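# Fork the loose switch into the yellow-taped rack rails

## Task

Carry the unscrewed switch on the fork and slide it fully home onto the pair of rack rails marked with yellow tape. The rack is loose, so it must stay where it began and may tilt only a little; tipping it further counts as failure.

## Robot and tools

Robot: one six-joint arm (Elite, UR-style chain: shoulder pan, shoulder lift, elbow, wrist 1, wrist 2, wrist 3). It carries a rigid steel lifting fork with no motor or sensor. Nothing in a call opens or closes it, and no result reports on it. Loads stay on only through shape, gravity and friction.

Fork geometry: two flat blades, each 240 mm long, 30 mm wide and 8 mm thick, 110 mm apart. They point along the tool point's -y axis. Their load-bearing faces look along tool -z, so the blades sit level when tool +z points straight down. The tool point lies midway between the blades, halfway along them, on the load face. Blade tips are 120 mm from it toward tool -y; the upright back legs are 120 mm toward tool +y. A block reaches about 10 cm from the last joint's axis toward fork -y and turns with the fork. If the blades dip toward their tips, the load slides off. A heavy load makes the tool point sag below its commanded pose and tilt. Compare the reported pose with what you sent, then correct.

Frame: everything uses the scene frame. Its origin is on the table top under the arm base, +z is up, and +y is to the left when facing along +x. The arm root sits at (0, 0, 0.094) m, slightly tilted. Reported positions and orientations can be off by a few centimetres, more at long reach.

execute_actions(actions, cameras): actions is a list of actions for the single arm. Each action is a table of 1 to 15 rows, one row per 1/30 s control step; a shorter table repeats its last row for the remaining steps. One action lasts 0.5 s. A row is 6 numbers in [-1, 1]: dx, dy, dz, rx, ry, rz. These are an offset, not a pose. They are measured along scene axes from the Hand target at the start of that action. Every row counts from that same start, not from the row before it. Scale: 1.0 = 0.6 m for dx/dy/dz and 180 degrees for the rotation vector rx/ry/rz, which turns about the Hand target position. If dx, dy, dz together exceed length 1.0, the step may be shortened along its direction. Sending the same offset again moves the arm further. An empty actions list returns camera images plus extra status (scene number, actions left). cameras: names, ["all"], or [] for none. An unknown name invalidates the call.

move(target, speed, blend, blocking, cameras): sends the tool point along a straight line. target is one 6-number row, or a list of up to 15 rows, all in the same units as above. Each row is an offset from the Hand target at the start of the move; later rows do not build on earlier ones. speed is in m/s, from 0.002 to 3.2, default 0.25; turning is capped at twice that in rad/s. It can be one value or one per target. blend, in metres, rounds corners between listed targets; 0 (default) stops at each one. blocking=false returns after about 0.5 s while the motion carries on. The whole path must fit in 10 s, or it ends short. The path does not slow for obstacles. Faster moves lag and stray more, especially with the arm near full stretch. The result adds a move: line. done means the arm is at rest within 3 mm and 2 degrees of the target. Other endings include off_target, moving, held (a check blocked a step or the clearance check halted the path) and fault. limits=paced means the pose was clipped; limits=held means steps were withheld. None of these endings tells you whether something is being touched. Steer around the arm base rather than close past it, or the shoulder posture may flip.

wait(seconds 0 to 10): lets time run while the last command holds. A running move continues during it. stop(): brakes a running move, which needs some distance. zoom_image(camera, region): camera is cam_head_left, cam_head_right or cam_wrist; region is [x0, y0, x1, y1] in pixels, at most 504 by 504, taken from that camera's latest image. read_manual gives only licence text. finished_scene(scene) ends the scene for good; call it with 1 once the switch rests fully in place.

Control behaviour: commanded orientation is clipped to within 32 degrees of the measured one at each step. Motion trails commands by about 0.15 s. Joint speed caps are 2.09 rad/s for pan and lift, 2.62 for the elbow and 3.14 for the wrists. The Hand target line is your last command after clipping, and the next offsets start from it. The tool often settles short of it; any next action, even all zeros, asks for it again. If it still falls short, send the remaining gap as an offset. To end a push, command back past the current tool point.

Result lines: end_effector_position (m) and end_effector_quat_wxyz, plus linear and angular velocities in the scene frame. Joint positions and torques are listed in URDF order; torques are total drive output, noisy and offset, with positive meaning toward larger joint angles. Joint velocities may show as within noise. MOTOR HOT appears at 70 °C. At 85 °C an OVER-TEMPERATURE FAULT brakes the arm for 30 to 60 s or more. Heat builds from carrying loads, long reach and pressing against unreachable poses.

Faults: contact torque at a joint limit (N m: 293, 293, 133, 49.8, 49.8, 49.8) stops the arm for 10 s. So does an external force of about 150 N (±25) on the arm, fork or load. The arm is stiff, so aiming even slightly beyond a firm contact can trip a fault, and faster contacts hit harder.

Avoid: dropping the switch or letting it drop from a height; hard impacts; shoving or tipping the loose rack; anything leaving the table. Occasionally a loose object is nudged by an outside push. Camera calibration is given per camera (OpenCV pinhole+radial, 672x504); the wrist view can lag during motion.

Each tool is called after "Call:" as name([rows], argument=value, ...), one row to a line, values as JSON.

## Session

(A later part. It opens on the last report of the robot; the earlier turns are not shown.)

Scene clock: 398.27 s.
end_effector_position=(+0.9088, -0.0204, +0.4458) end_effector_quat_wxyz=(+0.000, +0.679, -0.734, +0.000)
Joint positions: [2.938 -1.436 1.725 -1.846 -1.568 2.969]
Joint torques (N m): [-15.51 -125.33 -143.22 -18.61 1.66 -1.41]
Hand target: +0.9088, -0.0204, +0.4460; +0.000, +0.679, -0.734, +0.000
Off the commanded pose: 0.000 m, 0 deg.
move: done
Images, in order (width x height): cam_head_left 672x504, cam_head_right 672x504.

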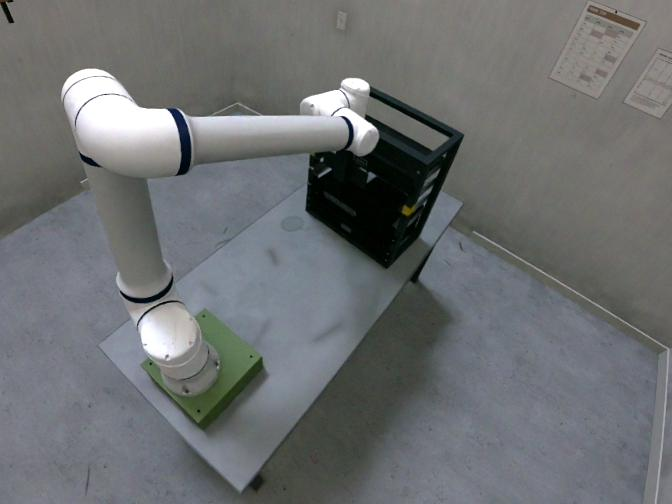

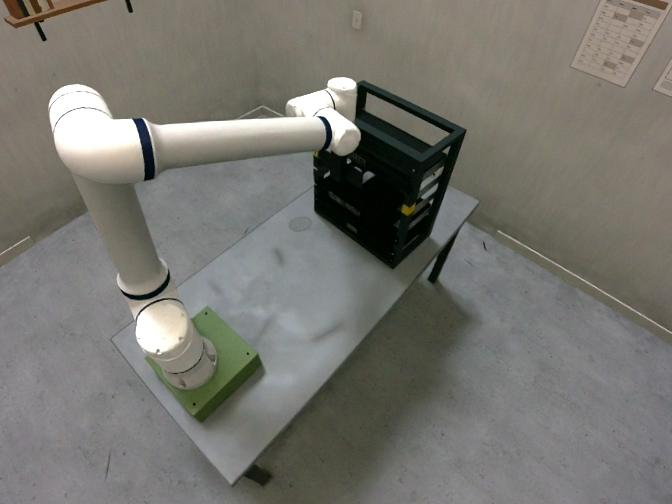

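Call:
move(target=[-0.133, 0.0103, 0, 0, 0, 0], speed=0.08, cameras=["all"])

Call:
zoom_image(camera="cam_head_right", region=[290, 80, 450, 240])

Call:
zoom_image(camera="cam_head_left", region=[290, 80, 450, 240])

Scene clock: 412.47 s.
end_effector_position=(+0.8292, -0.0143, +0.4459) end_effector_quat_wxyz=(+0.000, +0.679, -0.734, +0.000)
Joint positions: [2.917 -1.568 1.865 -1.854 -1.568 2.948]
Joint torques (N m): [-22.24 -108.63 -118.78 -23.23 1.1 -2]
Hand target: +0.8290, -0.0143, +0.4460; +0.000, +0.679, -0.734, +0.000
Off the commanded pose: 0.000 m, 0 deg.
move: done
camera_calibration:
cam_wrist: T_world_to_cam=[[-0.090034, -0.995598, -0.0260529, 0.0816006], [-0.934853, 0.0754624, 0.346923, 0.492852], [-0.34343, 0.0555906, -0.937532, 0.797975], [0, 0, 0, 1]] pos_world=[0.74214, -0.000310319, 0.579271]

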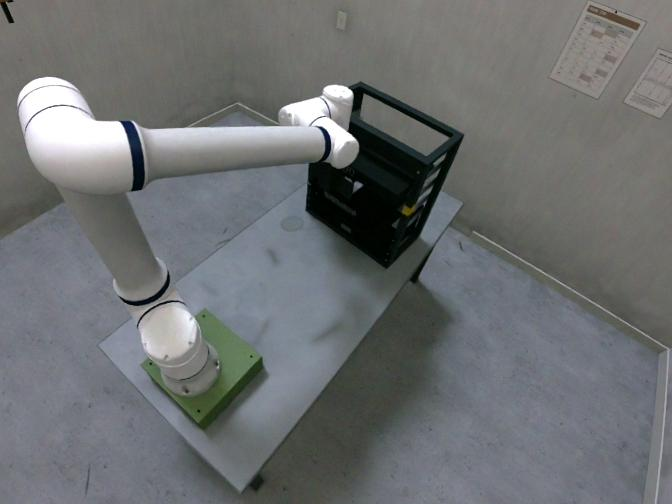

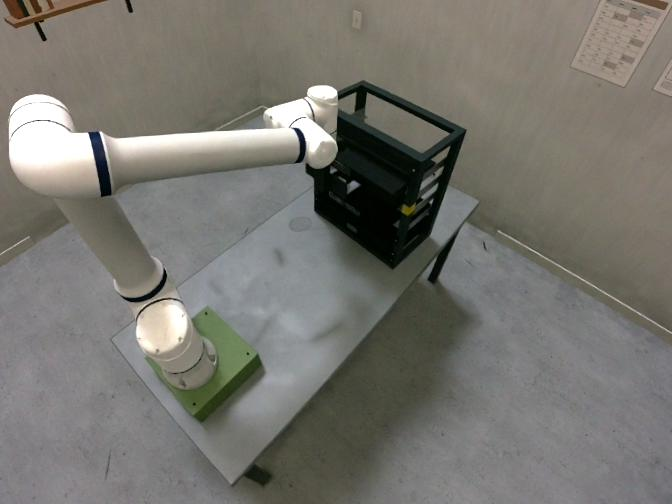

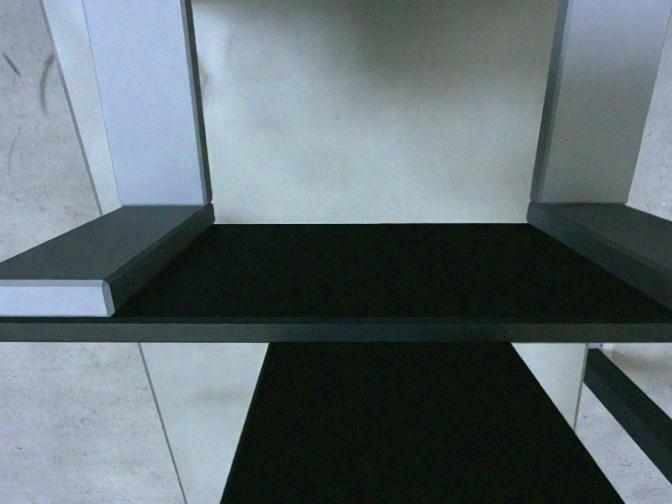

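Scaled by 3.150.

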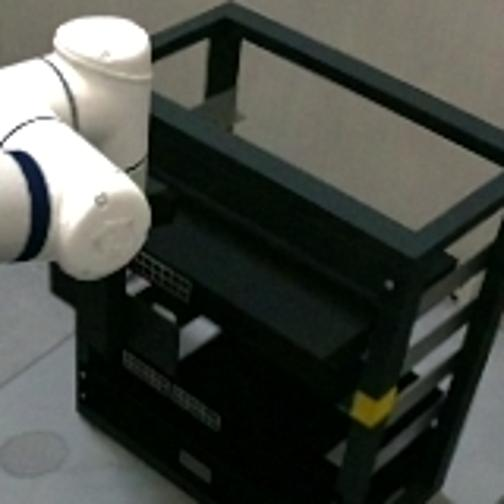

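Scaled by 3.150.

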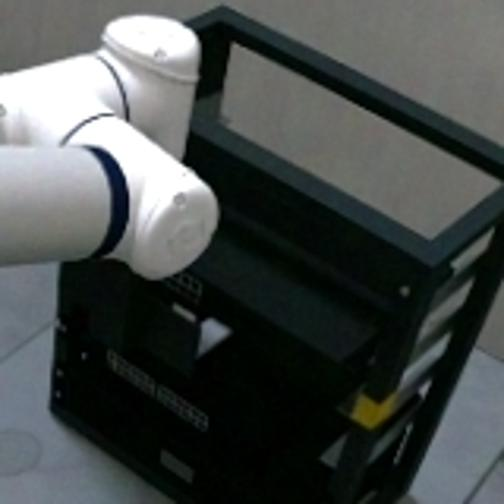

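Call:
move([
  [0, 0, -0.0175, 0, 0, 0],
  [0.0914, -0.0071, -0.0175, 0, 0, 0],
], speed=[0.03, 0.08], cameras=["all"])

Call:
zoom_image(camera="cam_head_right", region=[290, 80, 450, 240])

Scene clock: 422.00 s.
end_effector_position=(+0.8837, -0.0185, +0.4355) end_effector_quat_wxyz=(+0.000, +0.679, -0.734, +0.000)
Joint positions: [2.932 -1.472 1.785 -1.869 -1.568 2.963]
Joint torques (N m): [10.52 -60.39 -99.21 -4.95 1.56 3.19]
Hand target: +0.8838, -0.0185, +0.4355; +0.000, +0.679, -0.734, +0.000
Off the commanded pose: 0.000 m, 0 deg.
move: done
camera_calibration:
cam_wrist: T_world_to_cam=[[-0.0900356, -0.995598, -0.0260614, 0.0819589], [-0.934885, 0.0754662, 0.346835, 0.547844], [-0.343342, 0.055592, -0.937564, 0.807035], [0, 0, 0, 1]] pos_world=[0.796639, -0.00461032, 0.568771]

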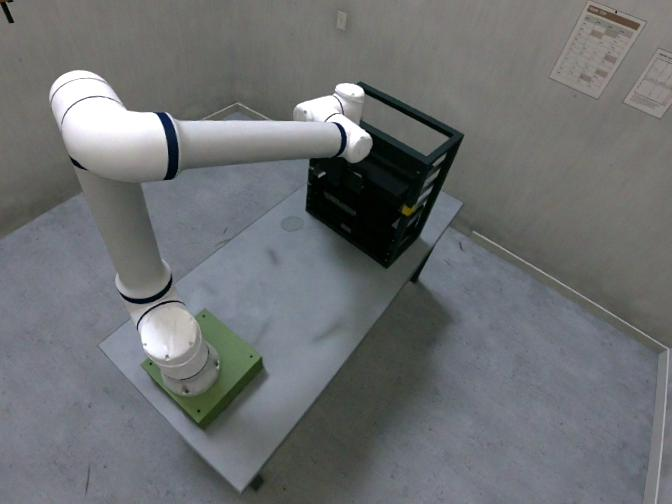

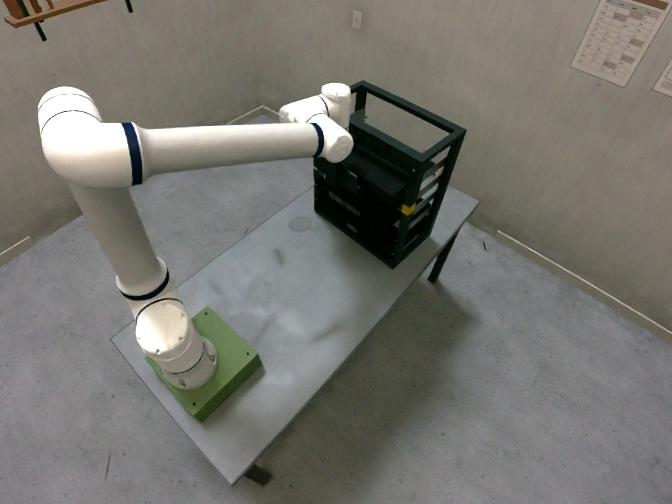

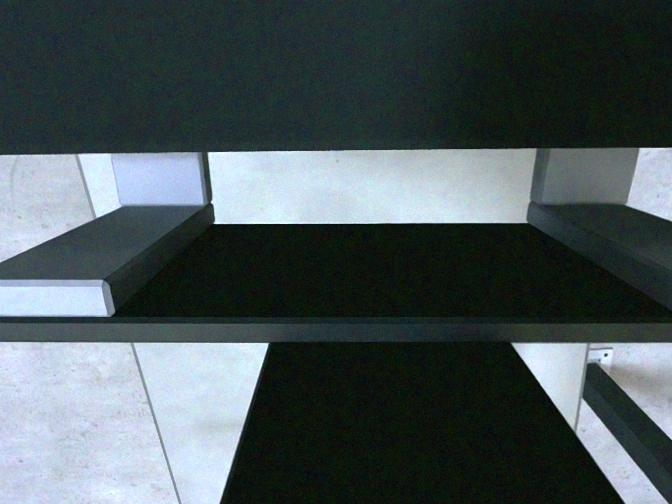

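Scaled by 3.150.

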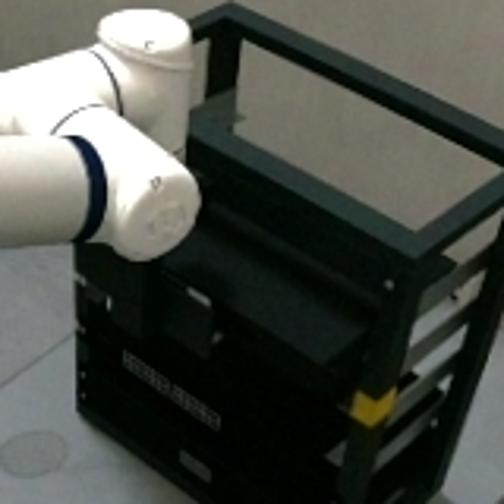

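Call:
move([
  [0.0299, -0.0023, 0, 0, 0, 0],
  [0.0299, -0.0023, 0.015, 0, 0, 0],
], speed=[0.06, 0.02], cameras=["cam_wrist"])

Scene clock: 425.97 s.
end_effector_position=(+0.9018, -0.0199, +0.4442) end_effector_quat_wxyz=(+0.000, +0.679, -0.734, +0.000)
Joint positions: [2.936 -1.446 1.74 -1.85 -1.568 2.967]
Joint torques (N m): [6.58 -121.96 -137.41 -15.77 -1.35 1.83]
Hand target: +0.9018, -0.0199, +0.4445; +0.000, +0.679, -0.734, +0.000
Off the commanded pose: 0.000 m, 0 deg.
move: done
camera_calibration:
cam_wrist: T_world_to_cam=[[-0.0900356, -0.995598, -0.0260614, 0.0825236], [-0.934885, 0.0754662, 0.346835, 0.561812], [-0.343342, 0.055592, -0.937564, 0.821572], [0, 0, 0, 1]] pos_world=[0.814739, -0.00591032, 0.577571]
Images, in order (width x height): cam_wrist 672x504.

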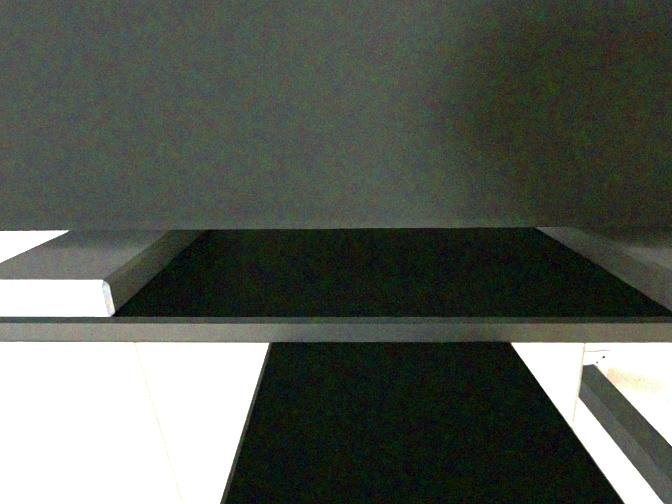

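Call:
move([
  [0, 0, 0.002, 0, 0, 0],
  [-0.3905, 0.0304, 0.002, 0, 0, 0],
  [-0.3905, 0.0304, -0.1477, 0, 0, 0],
], speed=[0.05, 0.12, 0.1], blend=[0.0, 0.01, 0], cameras=["all"])

Call:
zoom_image(camera="cam_head_right", region=[250, 70, 450, 270])

Call:
zoom_image(camera="cam_head_left", region=[250, 70, 450, 270])

Scene clock: 438.43 s.
end_effector_position=(+0.6675, -0.0017, +0.3560) end_effector_quat_wxyz=(+0.000, +0.679, -0.734, +0.000)
Joint positions: [2.856 -1.803 2.234 -1.987 -1.569 2.886]
Joint torques (N m): [6.71 -44.17 -110.37 -20.8 2.76 3.42]
Hand target: +0.6675, -0.0017, +0.3558; +0.000, +0.679, -0.734, +0.000
Off the commanded pose: 0.000 m, 0 deg.
move: done
camera_calibration:
cam_wrist: T_world_to_cam=[[-0.0901291, -0.99559, -0.0260279, 0.0771876], [-0.934877, 0.0755655, 0.346837, 0.371986], [-0.34334, 0.0555929, -0.937564, 0.657427], [0, 0, 0, 1]] pos_world=[0.580439, 0.0121896, 0.489371]

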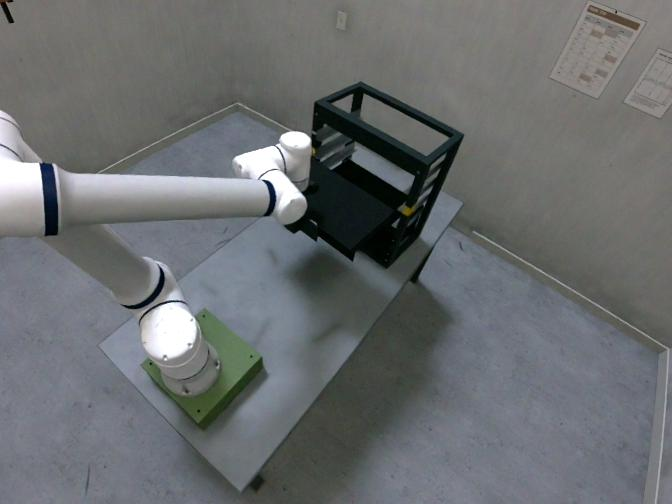

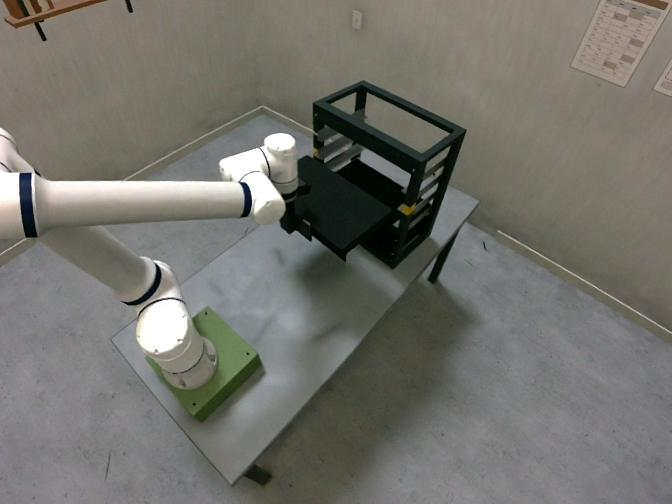

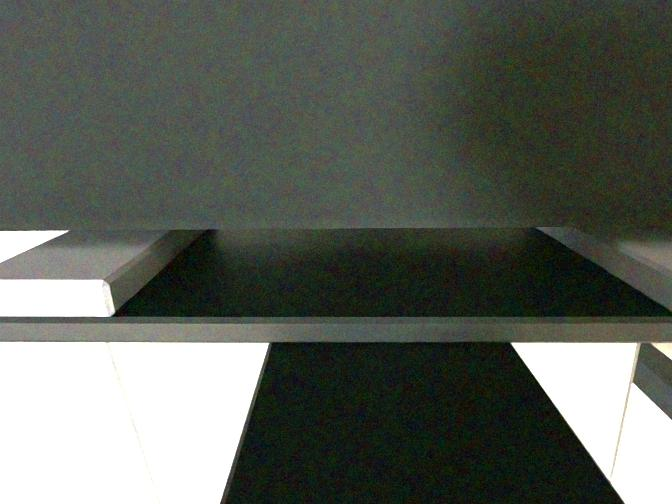

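Scaled by 2.520.

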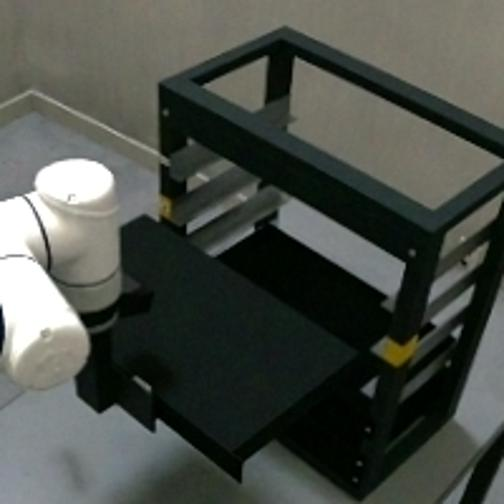

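Scaled by 2.520.

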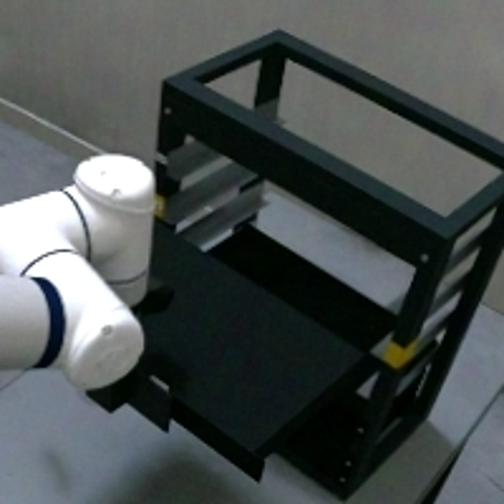

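Call:
move(target=[0.15, -0.0117, 0, 0, 0, 0], speed=0.12, cameras=["all"])

Call:
zoom_image(camera="cam_head_right", region=[290, 100, 450, 260])

Call:
zoom_image(camera="cam_head_left", region=[290, 100, 450, 260])

Scene clock: 444.80 s.
end_effector_position=(+0.7573, -0.0087, +0.3558) end_effector_quat_wxyz=(+0.000, +0.679, -0.734, +0.000)
Joint positions: [2.894 -1.634 2.098 -2.02 -1.569 2.925]
Joint torques (N m): [9.87 -64.56 -133.18 -20.85 0.45 3.21]
Hand target: +0.7575, -0.0087, +0.3558; +0.000, +0.679, -0.734, +0.000
Off the commanded pose: 0.000 m, 0 deg.
move: done
camera_calibration:
cam_wrist: T_world_to_cam=[[-0.090069, -0.995592, -0.0261551, 0.0784283], [-0.934883, 0.0754648, 0.346843, 0.456531], [-0.34334, 0.0556917, -0.937559, 0.688452], [0, 0, 0, 1]] pos_world=[0.670239, 0.00528953, 0.489171]

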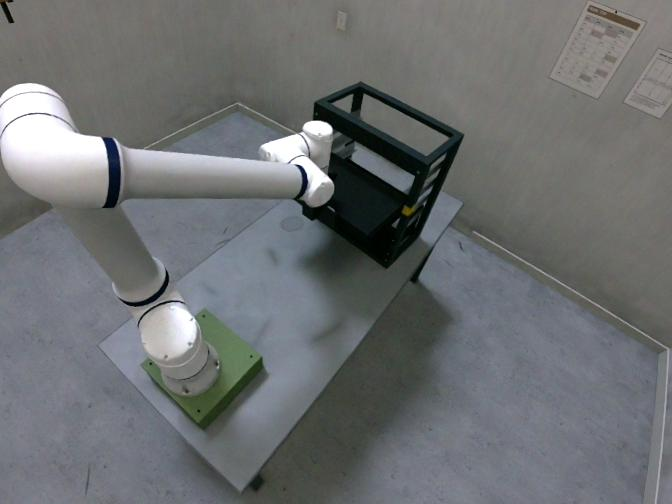

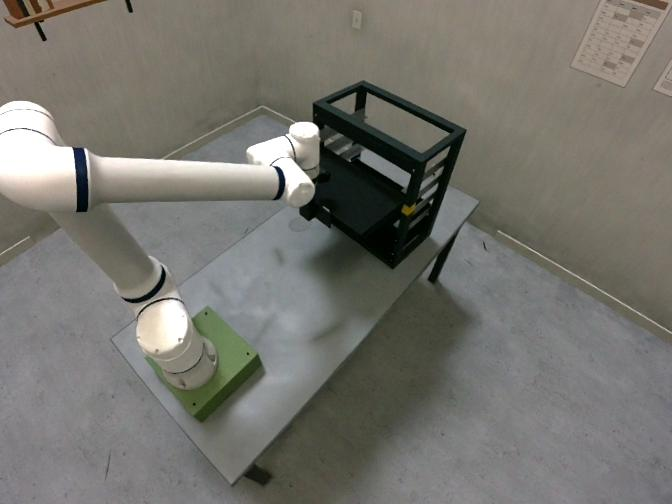

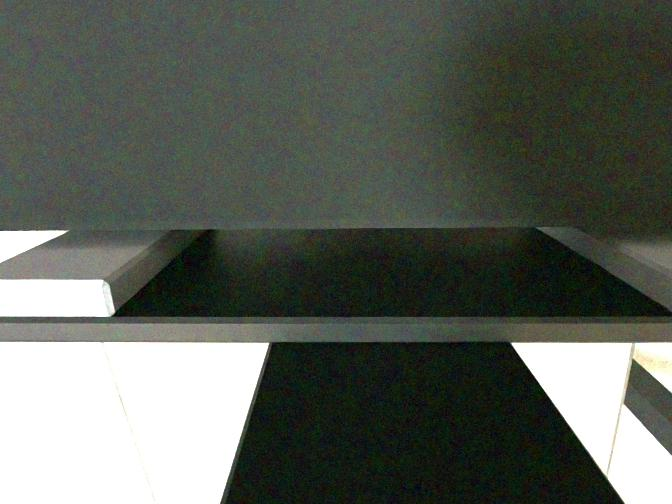

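Scaled by 3.150.

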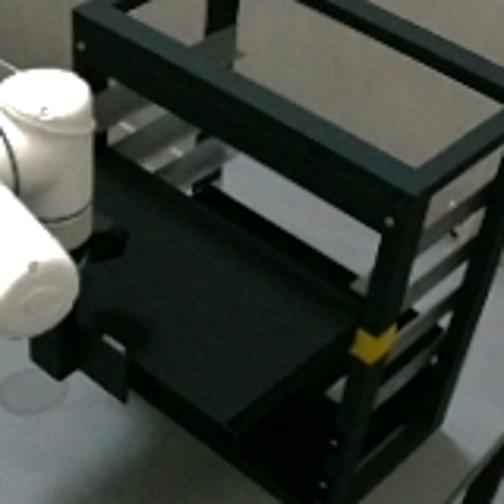

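Scaled by 3.150.

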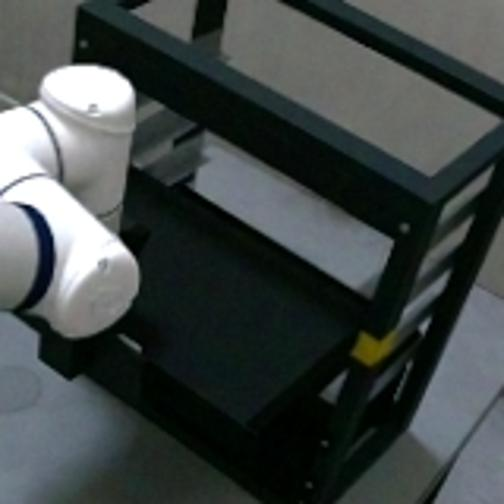

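Call:
move(target=[0.2575, -0.02, 0, 0, 0, 0], speed=0.12, cameras=["all"])

Call:
zoom_image(camera="cam_head_right", region=[290, 100, 450, 260])

Call:
zoom_image(camera="cam_head_left", region=[290, 100, 450, 260])

Scene clock: 449.83 s.
end_effector_position=(+0.9118, -0.0207, +0.3558) end_effector_quat_wxyz=(+0.000, +0.679, -0.734, +0.000)
Joint positions: [2.939 -1.379 1.827 -2.004 -1.568 2.97]
Joint torques (N m): [10.27 -98.39 -133.78 -15.88 0.01 3.4]
Hand target: +0.9120, -0.0207, +0.3558; +0.000, +0.679, -0.734, +0.000
Off the commanded pose: 0.000 m, 0 deg.
move: done
camera_calibration:
cam_wrist: T_world_to_cam=[[-0.090069, -0.995592, -0.0261551, 0.0803968], [-0.934883, 0.0754648, 0.346843, 0.601876], [-0.34334, 0.0556917, -0.937559, 0.742166], [0, 0, 0, 1]] pos_world=[0.824739, -0.00671047, 0.489171]

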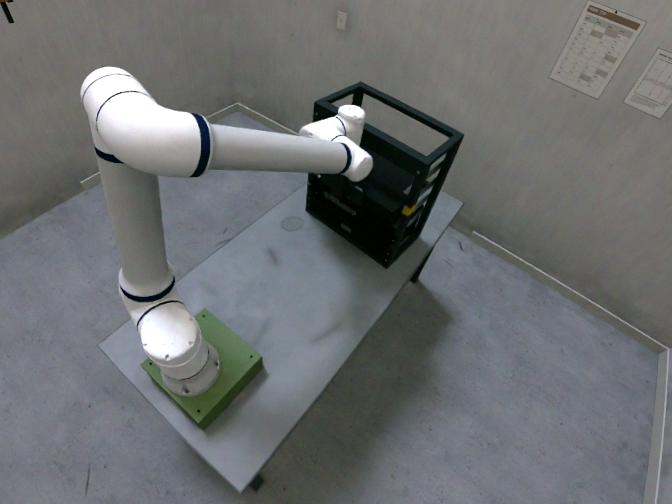

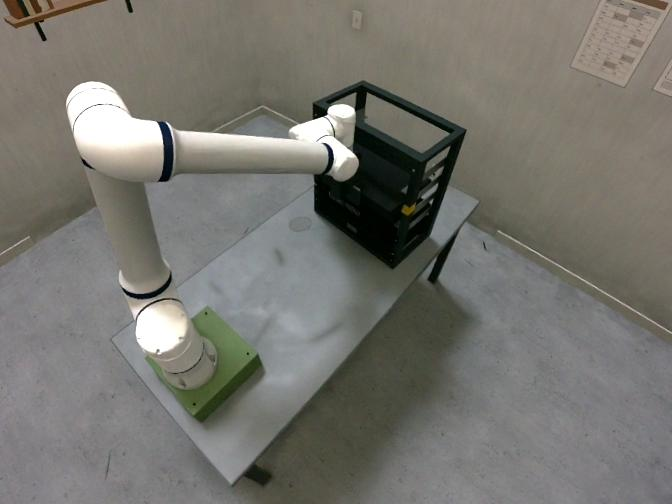

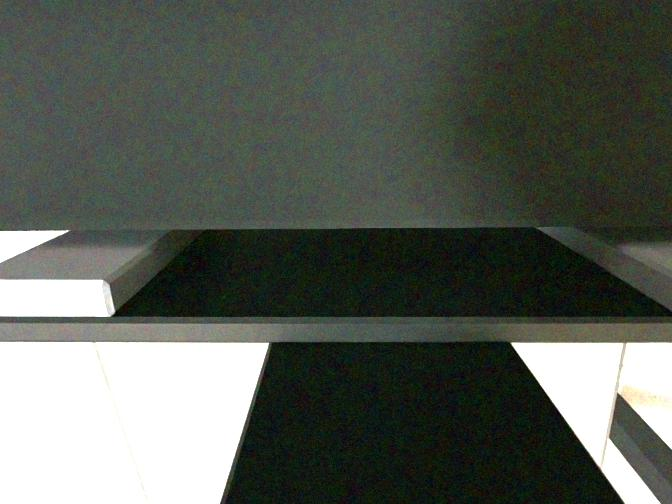

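Scaled by 3.150.

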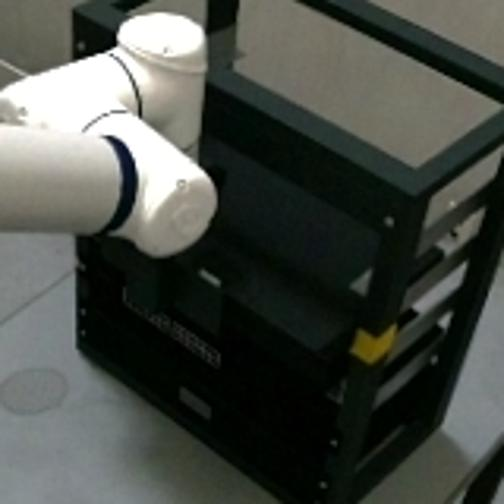

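Scaled by 3.150.

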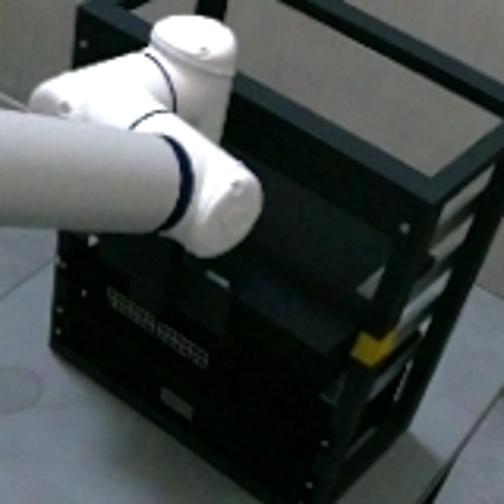

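Call:
move([
  [0, 0, -0.0155, 0, 0, 0],
], speed=0.02, cameras=["cam_wrist"])

Scene clock: 456.70 s.
end_effector_position=(+0.9120, -0.0207, +0.3468) end_effector_quat_wxyz=(+0.000, +0.679, -0.734, +0.000)
Joint positions: [2.939 -1.372 1.836 -2.02 -1.568 2.97]
Joint torques (N m): [9.24 -65.67 -69.66 -10.66 -0.66 2.37]
Hand target: +0.9120, -0.0207, +0.3465; +0.000, +0.679, -0.734, +0.000
Off the commanded pose: 0.000 m, 0 deg.
move: done
camera_calibration:
cam_wrist: T_world_to_cam=[[-0.0900344, -0.995598, -0.0260619, 0.0801063], [-0.934885, 0.0754649, 0.346835, 0.60519], [-0.343342, 0.055592, -0.937564, 0.7338], [0, 0, 0, 1]] pos_world=[0.824939, -0.00671032, 0.480171]
Images, in order (width x height): cam_wrist 672x504.

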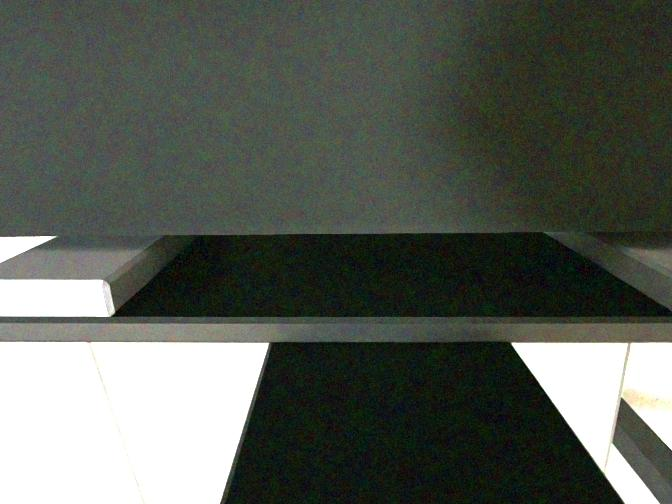

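Call:
move([
  [0, 0, -0.0033, 0, 0, 0],
  [-0.4287, 0.0334, -0.0033, 0, 0, 0],
  [-0.4287, 0.0334, 0.0325, 0, 0, 0],
], speed=[0.03, 0.2, 0.1], cameras=["all"])

Call:
zoom_image(camera="cam_head_right", region=[290, 100, 450, 260])

Call:
zoom_image(camera="cam_head_left", region=[290, 100, 450, 260])

Scene clock: 464.57 s.
end_effector_position=(+0.6548, -0.0006, +0.3658) end_effector_quat_wxyz=(+0.000, +0.679, -0.734, +0.000)
Joint positions: [2.849 -1.836 2.239 -1.958 -1.569 2.88]
Joint torques (N m): [-21.67 -44.46 -95.68 -5.36 1.71 -2.25]
Hand target: +0.6548, -0.0006, +0.3660; +0.000, +0.679, -0.734, +0.000
Off the commanded pose: 0.000 m, 0 deg.
move: done
camera_calibration:
cam_wrist: T_world_to_cam=[[-0.0900356, -0.995598, -0.0260614, 0.0773571], [-0.934885, 0.0754662, 0.346835, 0.356638], [-0.343342, 0.055592, -0.937564, 0.662195], [0, 0, 0, 1]] pos_world=[0.567739, 0.0132897, 0.499171]

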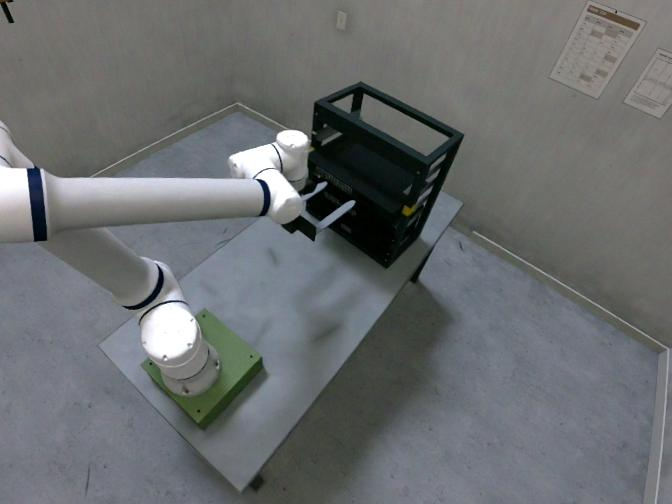

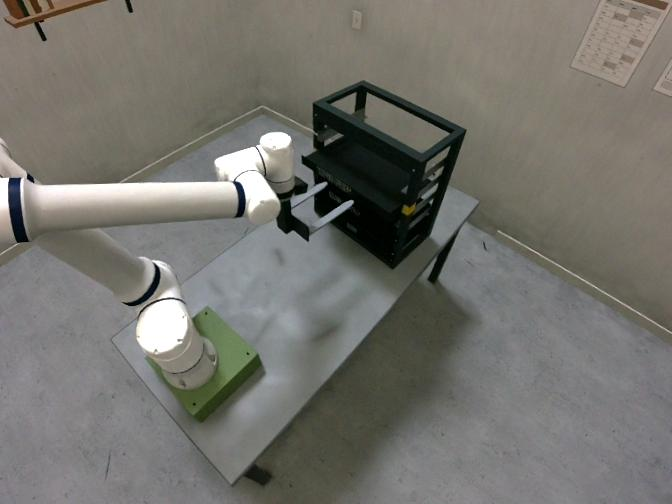

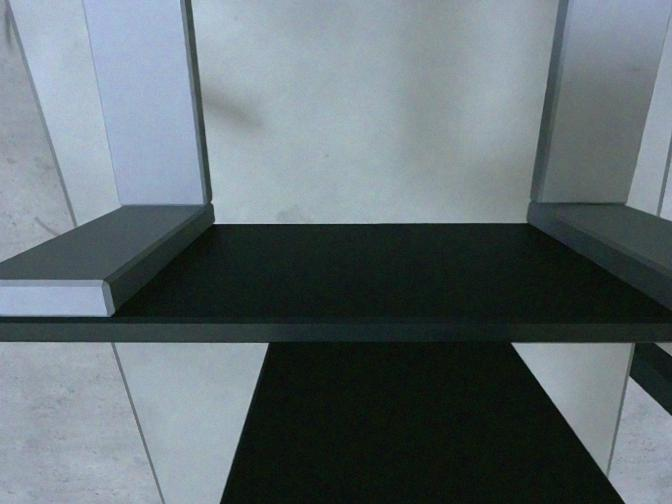

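Scaled by 3.150.

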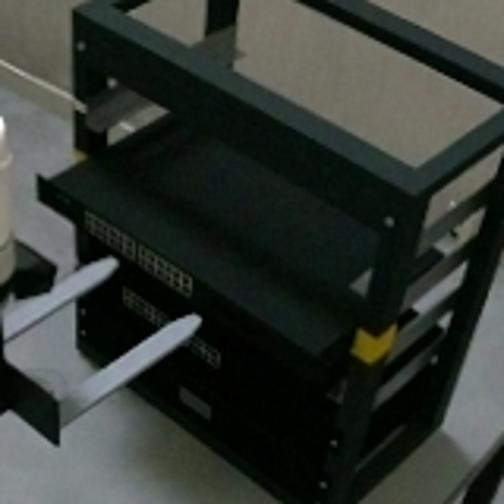

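Scaled by 3.150.

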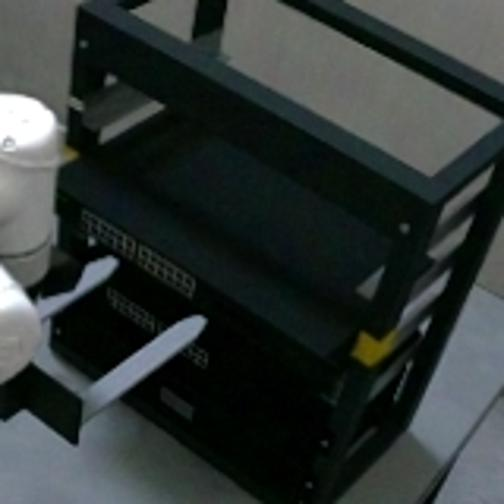

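Call:
move(target=[0.1413, -0.011, 0, 0, 0, 0], speed=0.06, cameras=["cam_head_left", "cam_head_right"])

Call:
zoom_image(camera="cam_head_right", region=[290, 100, 450, 260])

Call:
zoom_image(camera="cam_head_left", region=[290, 100, 450, 260])

Scene clock: 470.07 s.
end_effector_position=(+0.7394, -0.0072, +0.3661) end_effector_quat_wxyz=(+0.000, +0.679, -0.734, +0.000)
Joint positions: [2.888 -1.674 2.113 -1.995 -1.569 2.918]
Joint torques (N m): [9.44 -30.76 -107.28 -15.81 2.01 3.35]
Hand target: +0.7395, -0.0072, +0.3660; +0.000, +0.679, -0.734, +0.000
Off the commanded pose: 0.000 m, 0 deg.
move: done
Images, in order (width x height): cam_head_left 672x504, cam_head_right 672x504.

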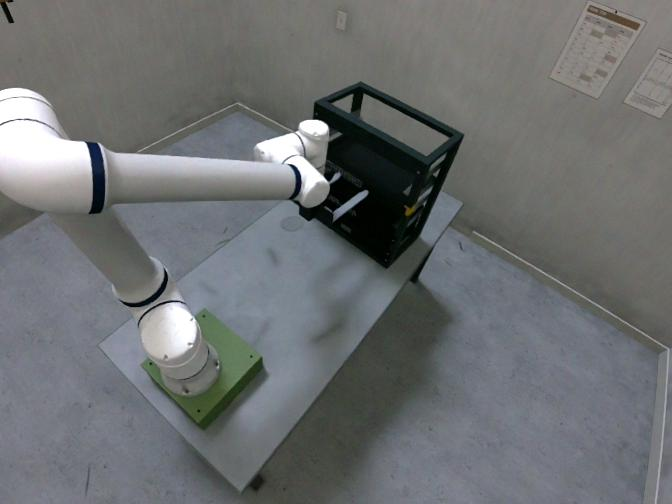

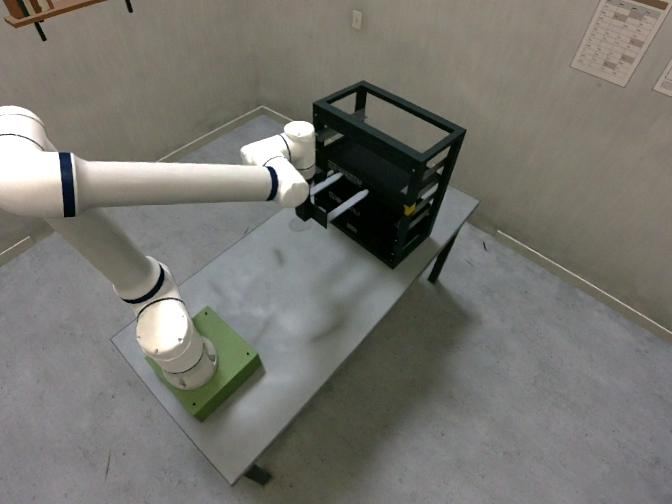

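Scaled by 3.150.

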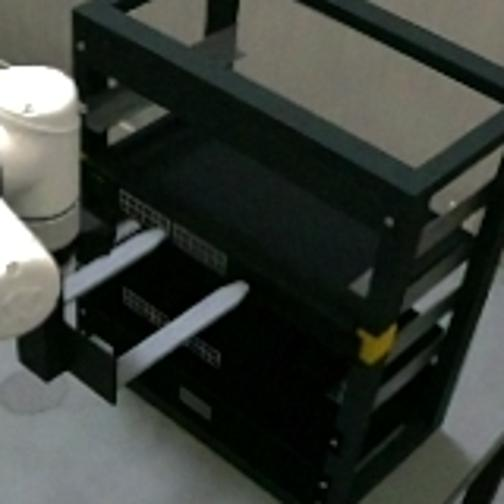

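Scaled by 3.150.

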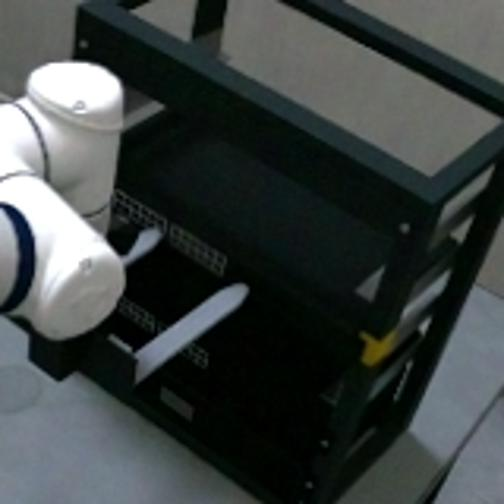

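Call:
move(target=[0.00498, -0.00039, 0, 0, 0, 0], speed=0.02)

Call:
move(target=[0.0025, -0.0002, 0, 0, 0, 0], speed=0.01)

Call:
move(target=[0.0025, -0.0002, 0, 0, 0, 0], speed=0.01, cameras=["cam_head_left", "cam_head_right"])

Call:
zoom_image(camera="cam_head_right", region=[350, 150, 440, 240])

Call:
zoom_image(camera="cam_head_left", region=[350, 150, 440, 240])

Scene clock: 474.87 s.
end_effector_position=(+0.7424, -0.0075, +0.3660) end_effector_quat_wxyz=(+0.000, +0.679, -0.734, +0.000)
Joint positions: [2.889 -1.669 2.109 -1.996 -1.569 2.92]
Joint torques (N m): [8.97 -32.15 -107.36 -15.73 1.38 3.51]
Hand target: +0.7425, -0.0075, +0.3660; +0.000, +0.679, -0.734, +0.000
Off the commanded pose: 0.000 m, 0 deg.
move: done

Scene clock: 475.57 s.
end_effector_position=(+0.7440, -0.0076, +0.3660) end_effector_quat_wxyz=(+0.000, +0.679, -0.734, +0.000)
Joint positions: [2.889 -1.666 2.106 -1.996 -1.569 2.92]
Joint torques (N m): [8.94 -31.34 -106.28 -15.76 2.86 3.3]
Hand target: +0.7440, -0.0076, +0.3660; +0.000, +0.679, -0.734, +0.000
Off the commanded pose: 0.000 m, 0 deg.
move: done

Scene clock: 476.27 s.
end_effector_position=(+0.7455, -0.0077, +0.3660) end_effector_quat_wxyz=(+0.000, +0.679, -0.734, +0.000)
Joint positions: [2.89 -1.663 2.104 -1.997 -1.569 2.921]
Joint torques (N m): [8.3 -31.65 -106.7 -15.52 2.86 3.43]
Hand target: +0.7455, -0.0077, +0.3660; +0.000, +0.679, -0.734, +0.000
Off the commanded pose: 0.000 m, 0 deg.
move: done
Images, in order (width x height): cam_head_left 672x504, cam_head_right 672x504.

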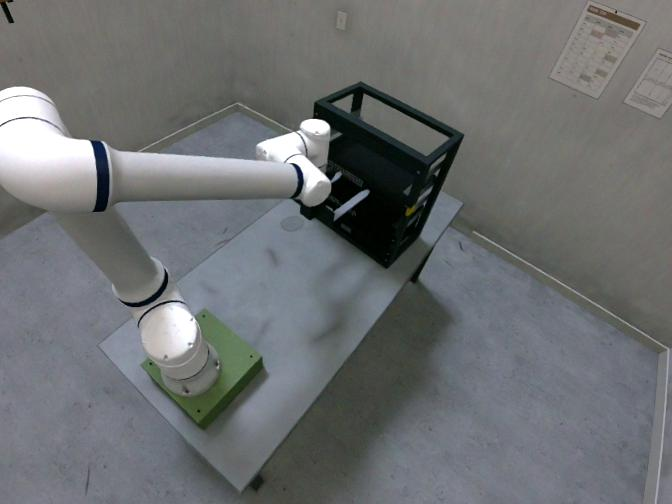

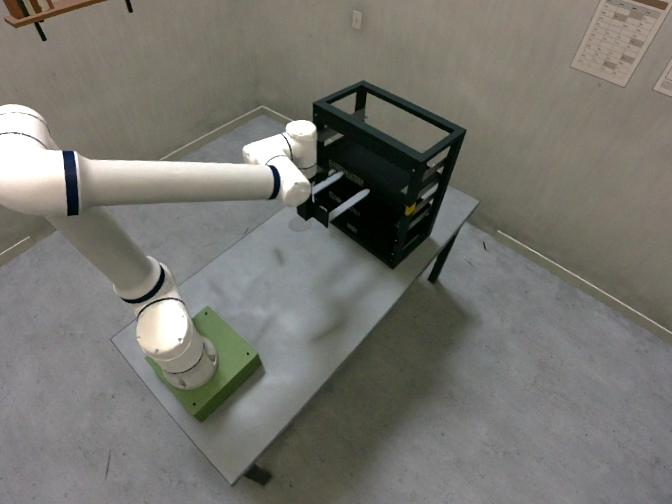

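Scaled by 5.600.

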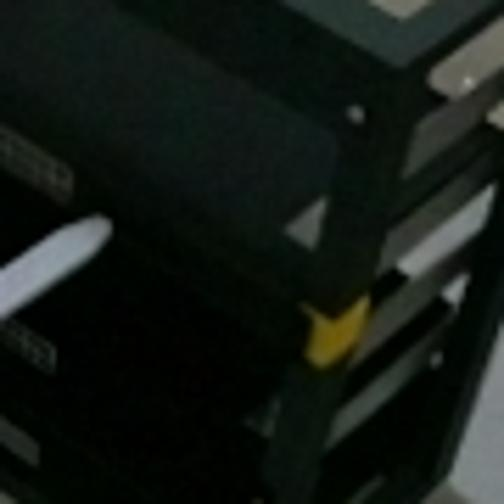

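Scaled by 5.600.

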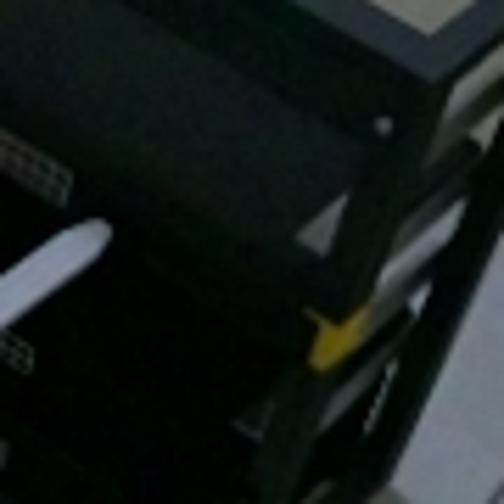

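Call:
move(target=[0.00166, -0.00013, 0, 0, 0, 0], speed=0.01)

Call:
move(target=[0.00166, -0.00013, 0, 0, 0, 0], speed=0.01)

Call:
move(target=[0.00166, -0.00013, 0, 0, 0, 0], speed=0.01)

Scene clock: 480.23 s.
end_effector_position=(+0.7465, -0.0078, +0.3660) end_effector_quat_wxyz=(+0.000, +0.679, -0.734, +0.000)
Joint positions: [2.89 -1.661 2.102 -1.997 -1.569 2.921]
Joint torques (N m): [8.8 -31.02 -107.12 -15.77 2.86 3.36]
Hand target: +0.7465, -0.0078, +0.3660; +0.000, +0.679, -0.734, +0.000
Off the commanded pose: 0.000 m, 0 deg.
move: done

Scene clock: 480.93 s.
end_effector_position=(+0.7475, -0.0079, +0.3660) end_effector_quat_wxyz=(+0.000, +0.679, -0.734, +0.000)
Joint positions: [2.891 -1.66 2.101 -1.997 -1.569 2.922]
Joint torques (N m): [9.05 -31.54 -106.87 -15.83 2.93 3.34]
Hand target: +0.7475, -0.0079, +0.3660; +0.000, +0.679, -0.734, +0.000
Off the commanded pose: 0.000 m, 0 deg.
move: done

Scene clock: 481.63 s.
end_effector_position=(+0.7485, -0.0080, +0.3660) end_effector_quat_wxyz=(+0.000, +0.679, -0.734, +0.000)
Joint positions: [2.891 -1.658 2.099 -1.997 -1.569 2.922]
Joint torques (N m): [8.61 -32.77 -107.26 -15.67 2.9 3.35]
Hand target: +0.7485, -0.0080, +0.3660; +0.000, +0.679, -0.734, +0.000
Off the commanded pose: 0.000 m, 0 deg.
move: done

Call:
move(target=[0.00166, -0.00013, 0, 0, 0, 0], speed=0.01)

Call:
move(target=[0.00166, -0.00013, 0, 0, 0, 0], speed=0.01, cameras=["cam_head_left", "cam_head_right"])

Call:
zoom_image(camera="cam_head_right", region=[350, 150, 440, 240])

Call:
zoom_image(camera="cam_head_right", region=[300, 130, 390, 220])

Scene clock: 488.40 s.
end_effector_position=(+0.7495, -0.0080, +0.3660) end_effector_quat_wxyz=(+0.000, +0.679, -0.734, +0.000)
Joint positions: [2.892 -1.656 2.098 -1.998 -1.569 2.922]
Joint torques (N m): [8.08 -33.56 -106.49 -15.82 2.99 3.2]
Hand target: +0.7495, -0.0080, +0.3660; +0.000, +0.679, -0.734, +0.000
Off the commanded pose: 0.000 m, 0 deg.
move: done

Scene clock: 489.10 s.
end_effector_position=(+0.7505, -0.0081, +0.3660) end_effector_quat_wxyz=(+0.000, +0.679, -0.734, +0.000)
Joint positions: [2.892 -1.654 2.096 -1.998 -1.569 2.923]
Joint torques (N m): [8.48 -32.83 -106.81 -15.8 2.78 3.25]
Hand target: +0.7505, -0.0081, +0.3660; +0.000, +0.679, -0.734, +0.000
Off the commanded pose: 0.000 m, 0 deg.
move: done
Images, in order (width x height): cam_head_left 672x504, cam_head_right 672x504.

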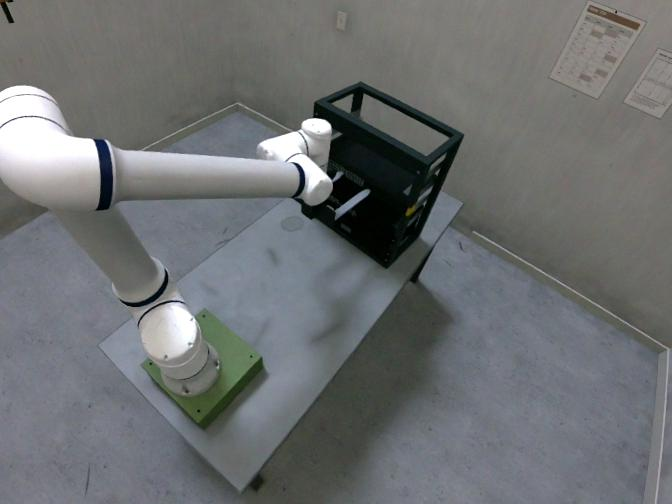

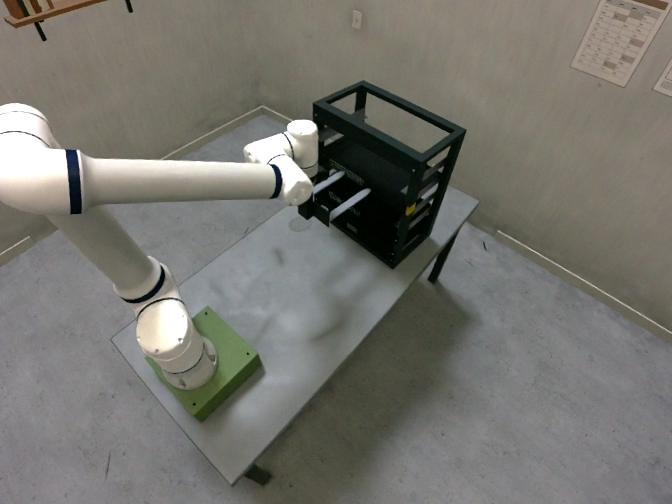

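Scaled by 5.600.

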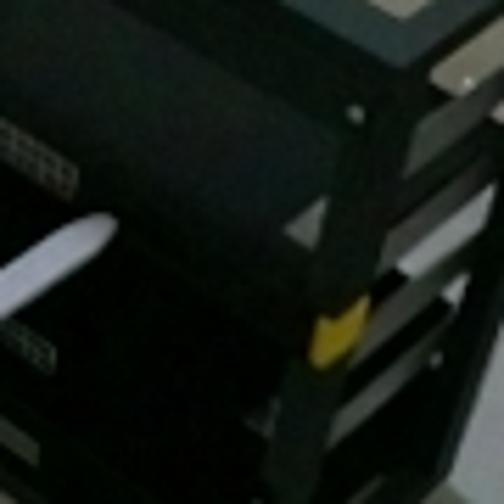

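Scaled by 5.600.

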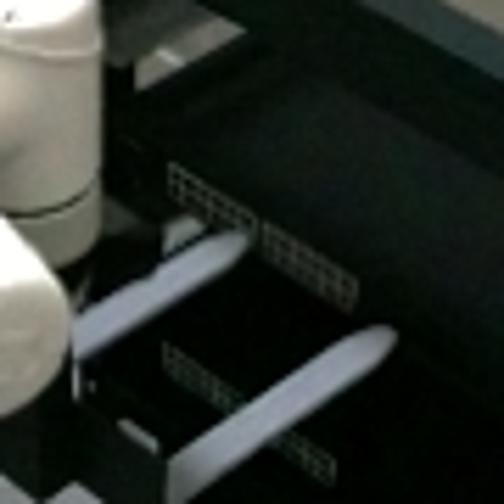

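Call:
move(target=[0.00166, -0.00013, 0, 0, 0, 0], speed=0.01)

Call:
move(target=[0.00166, -0.00013, 0, 0, 0, 0], speed=0.01)

Scene clock: 498.17 s.
end_effector_position=(+0.7514, -0.0082, +0.3660) end_effector_quat_wxyz=(+0.000, +0.679, -0.734, +0.000)
Joint positions: [2.892 -1.653 2.094 -1.998 -1.569 2.923]
Joint torques (N m): [9.94 -25.06 -110.53 -16.17 3.15 3.36]
Hand target: +0.7515, -0.0082, +0.3660; +0.000, +0.679, -0.734, +0.000
Off the commanded pose: 0.000 m, 0 deg.
move: done

Scene clock: 498.87 s.
end_effector_position=(+0.7524, -0.0082, +0.3660) end_effector_quat_wxyz=(+0.000, +0.679, -0.734, +0.000)
Joint positions: [2.893 -1.651 2.093 -1.998 -1.569 2.923]
Joint torques (N m): [7.04 -24.74 -118.76 -20.33 3.28 6.03]
Hand target: +0.7525, -0.0083, +0.3660; +0.000, +0.679, -0.734, +0.000
Off the commanded pose: 0.000 m, 0 deg.
move: done


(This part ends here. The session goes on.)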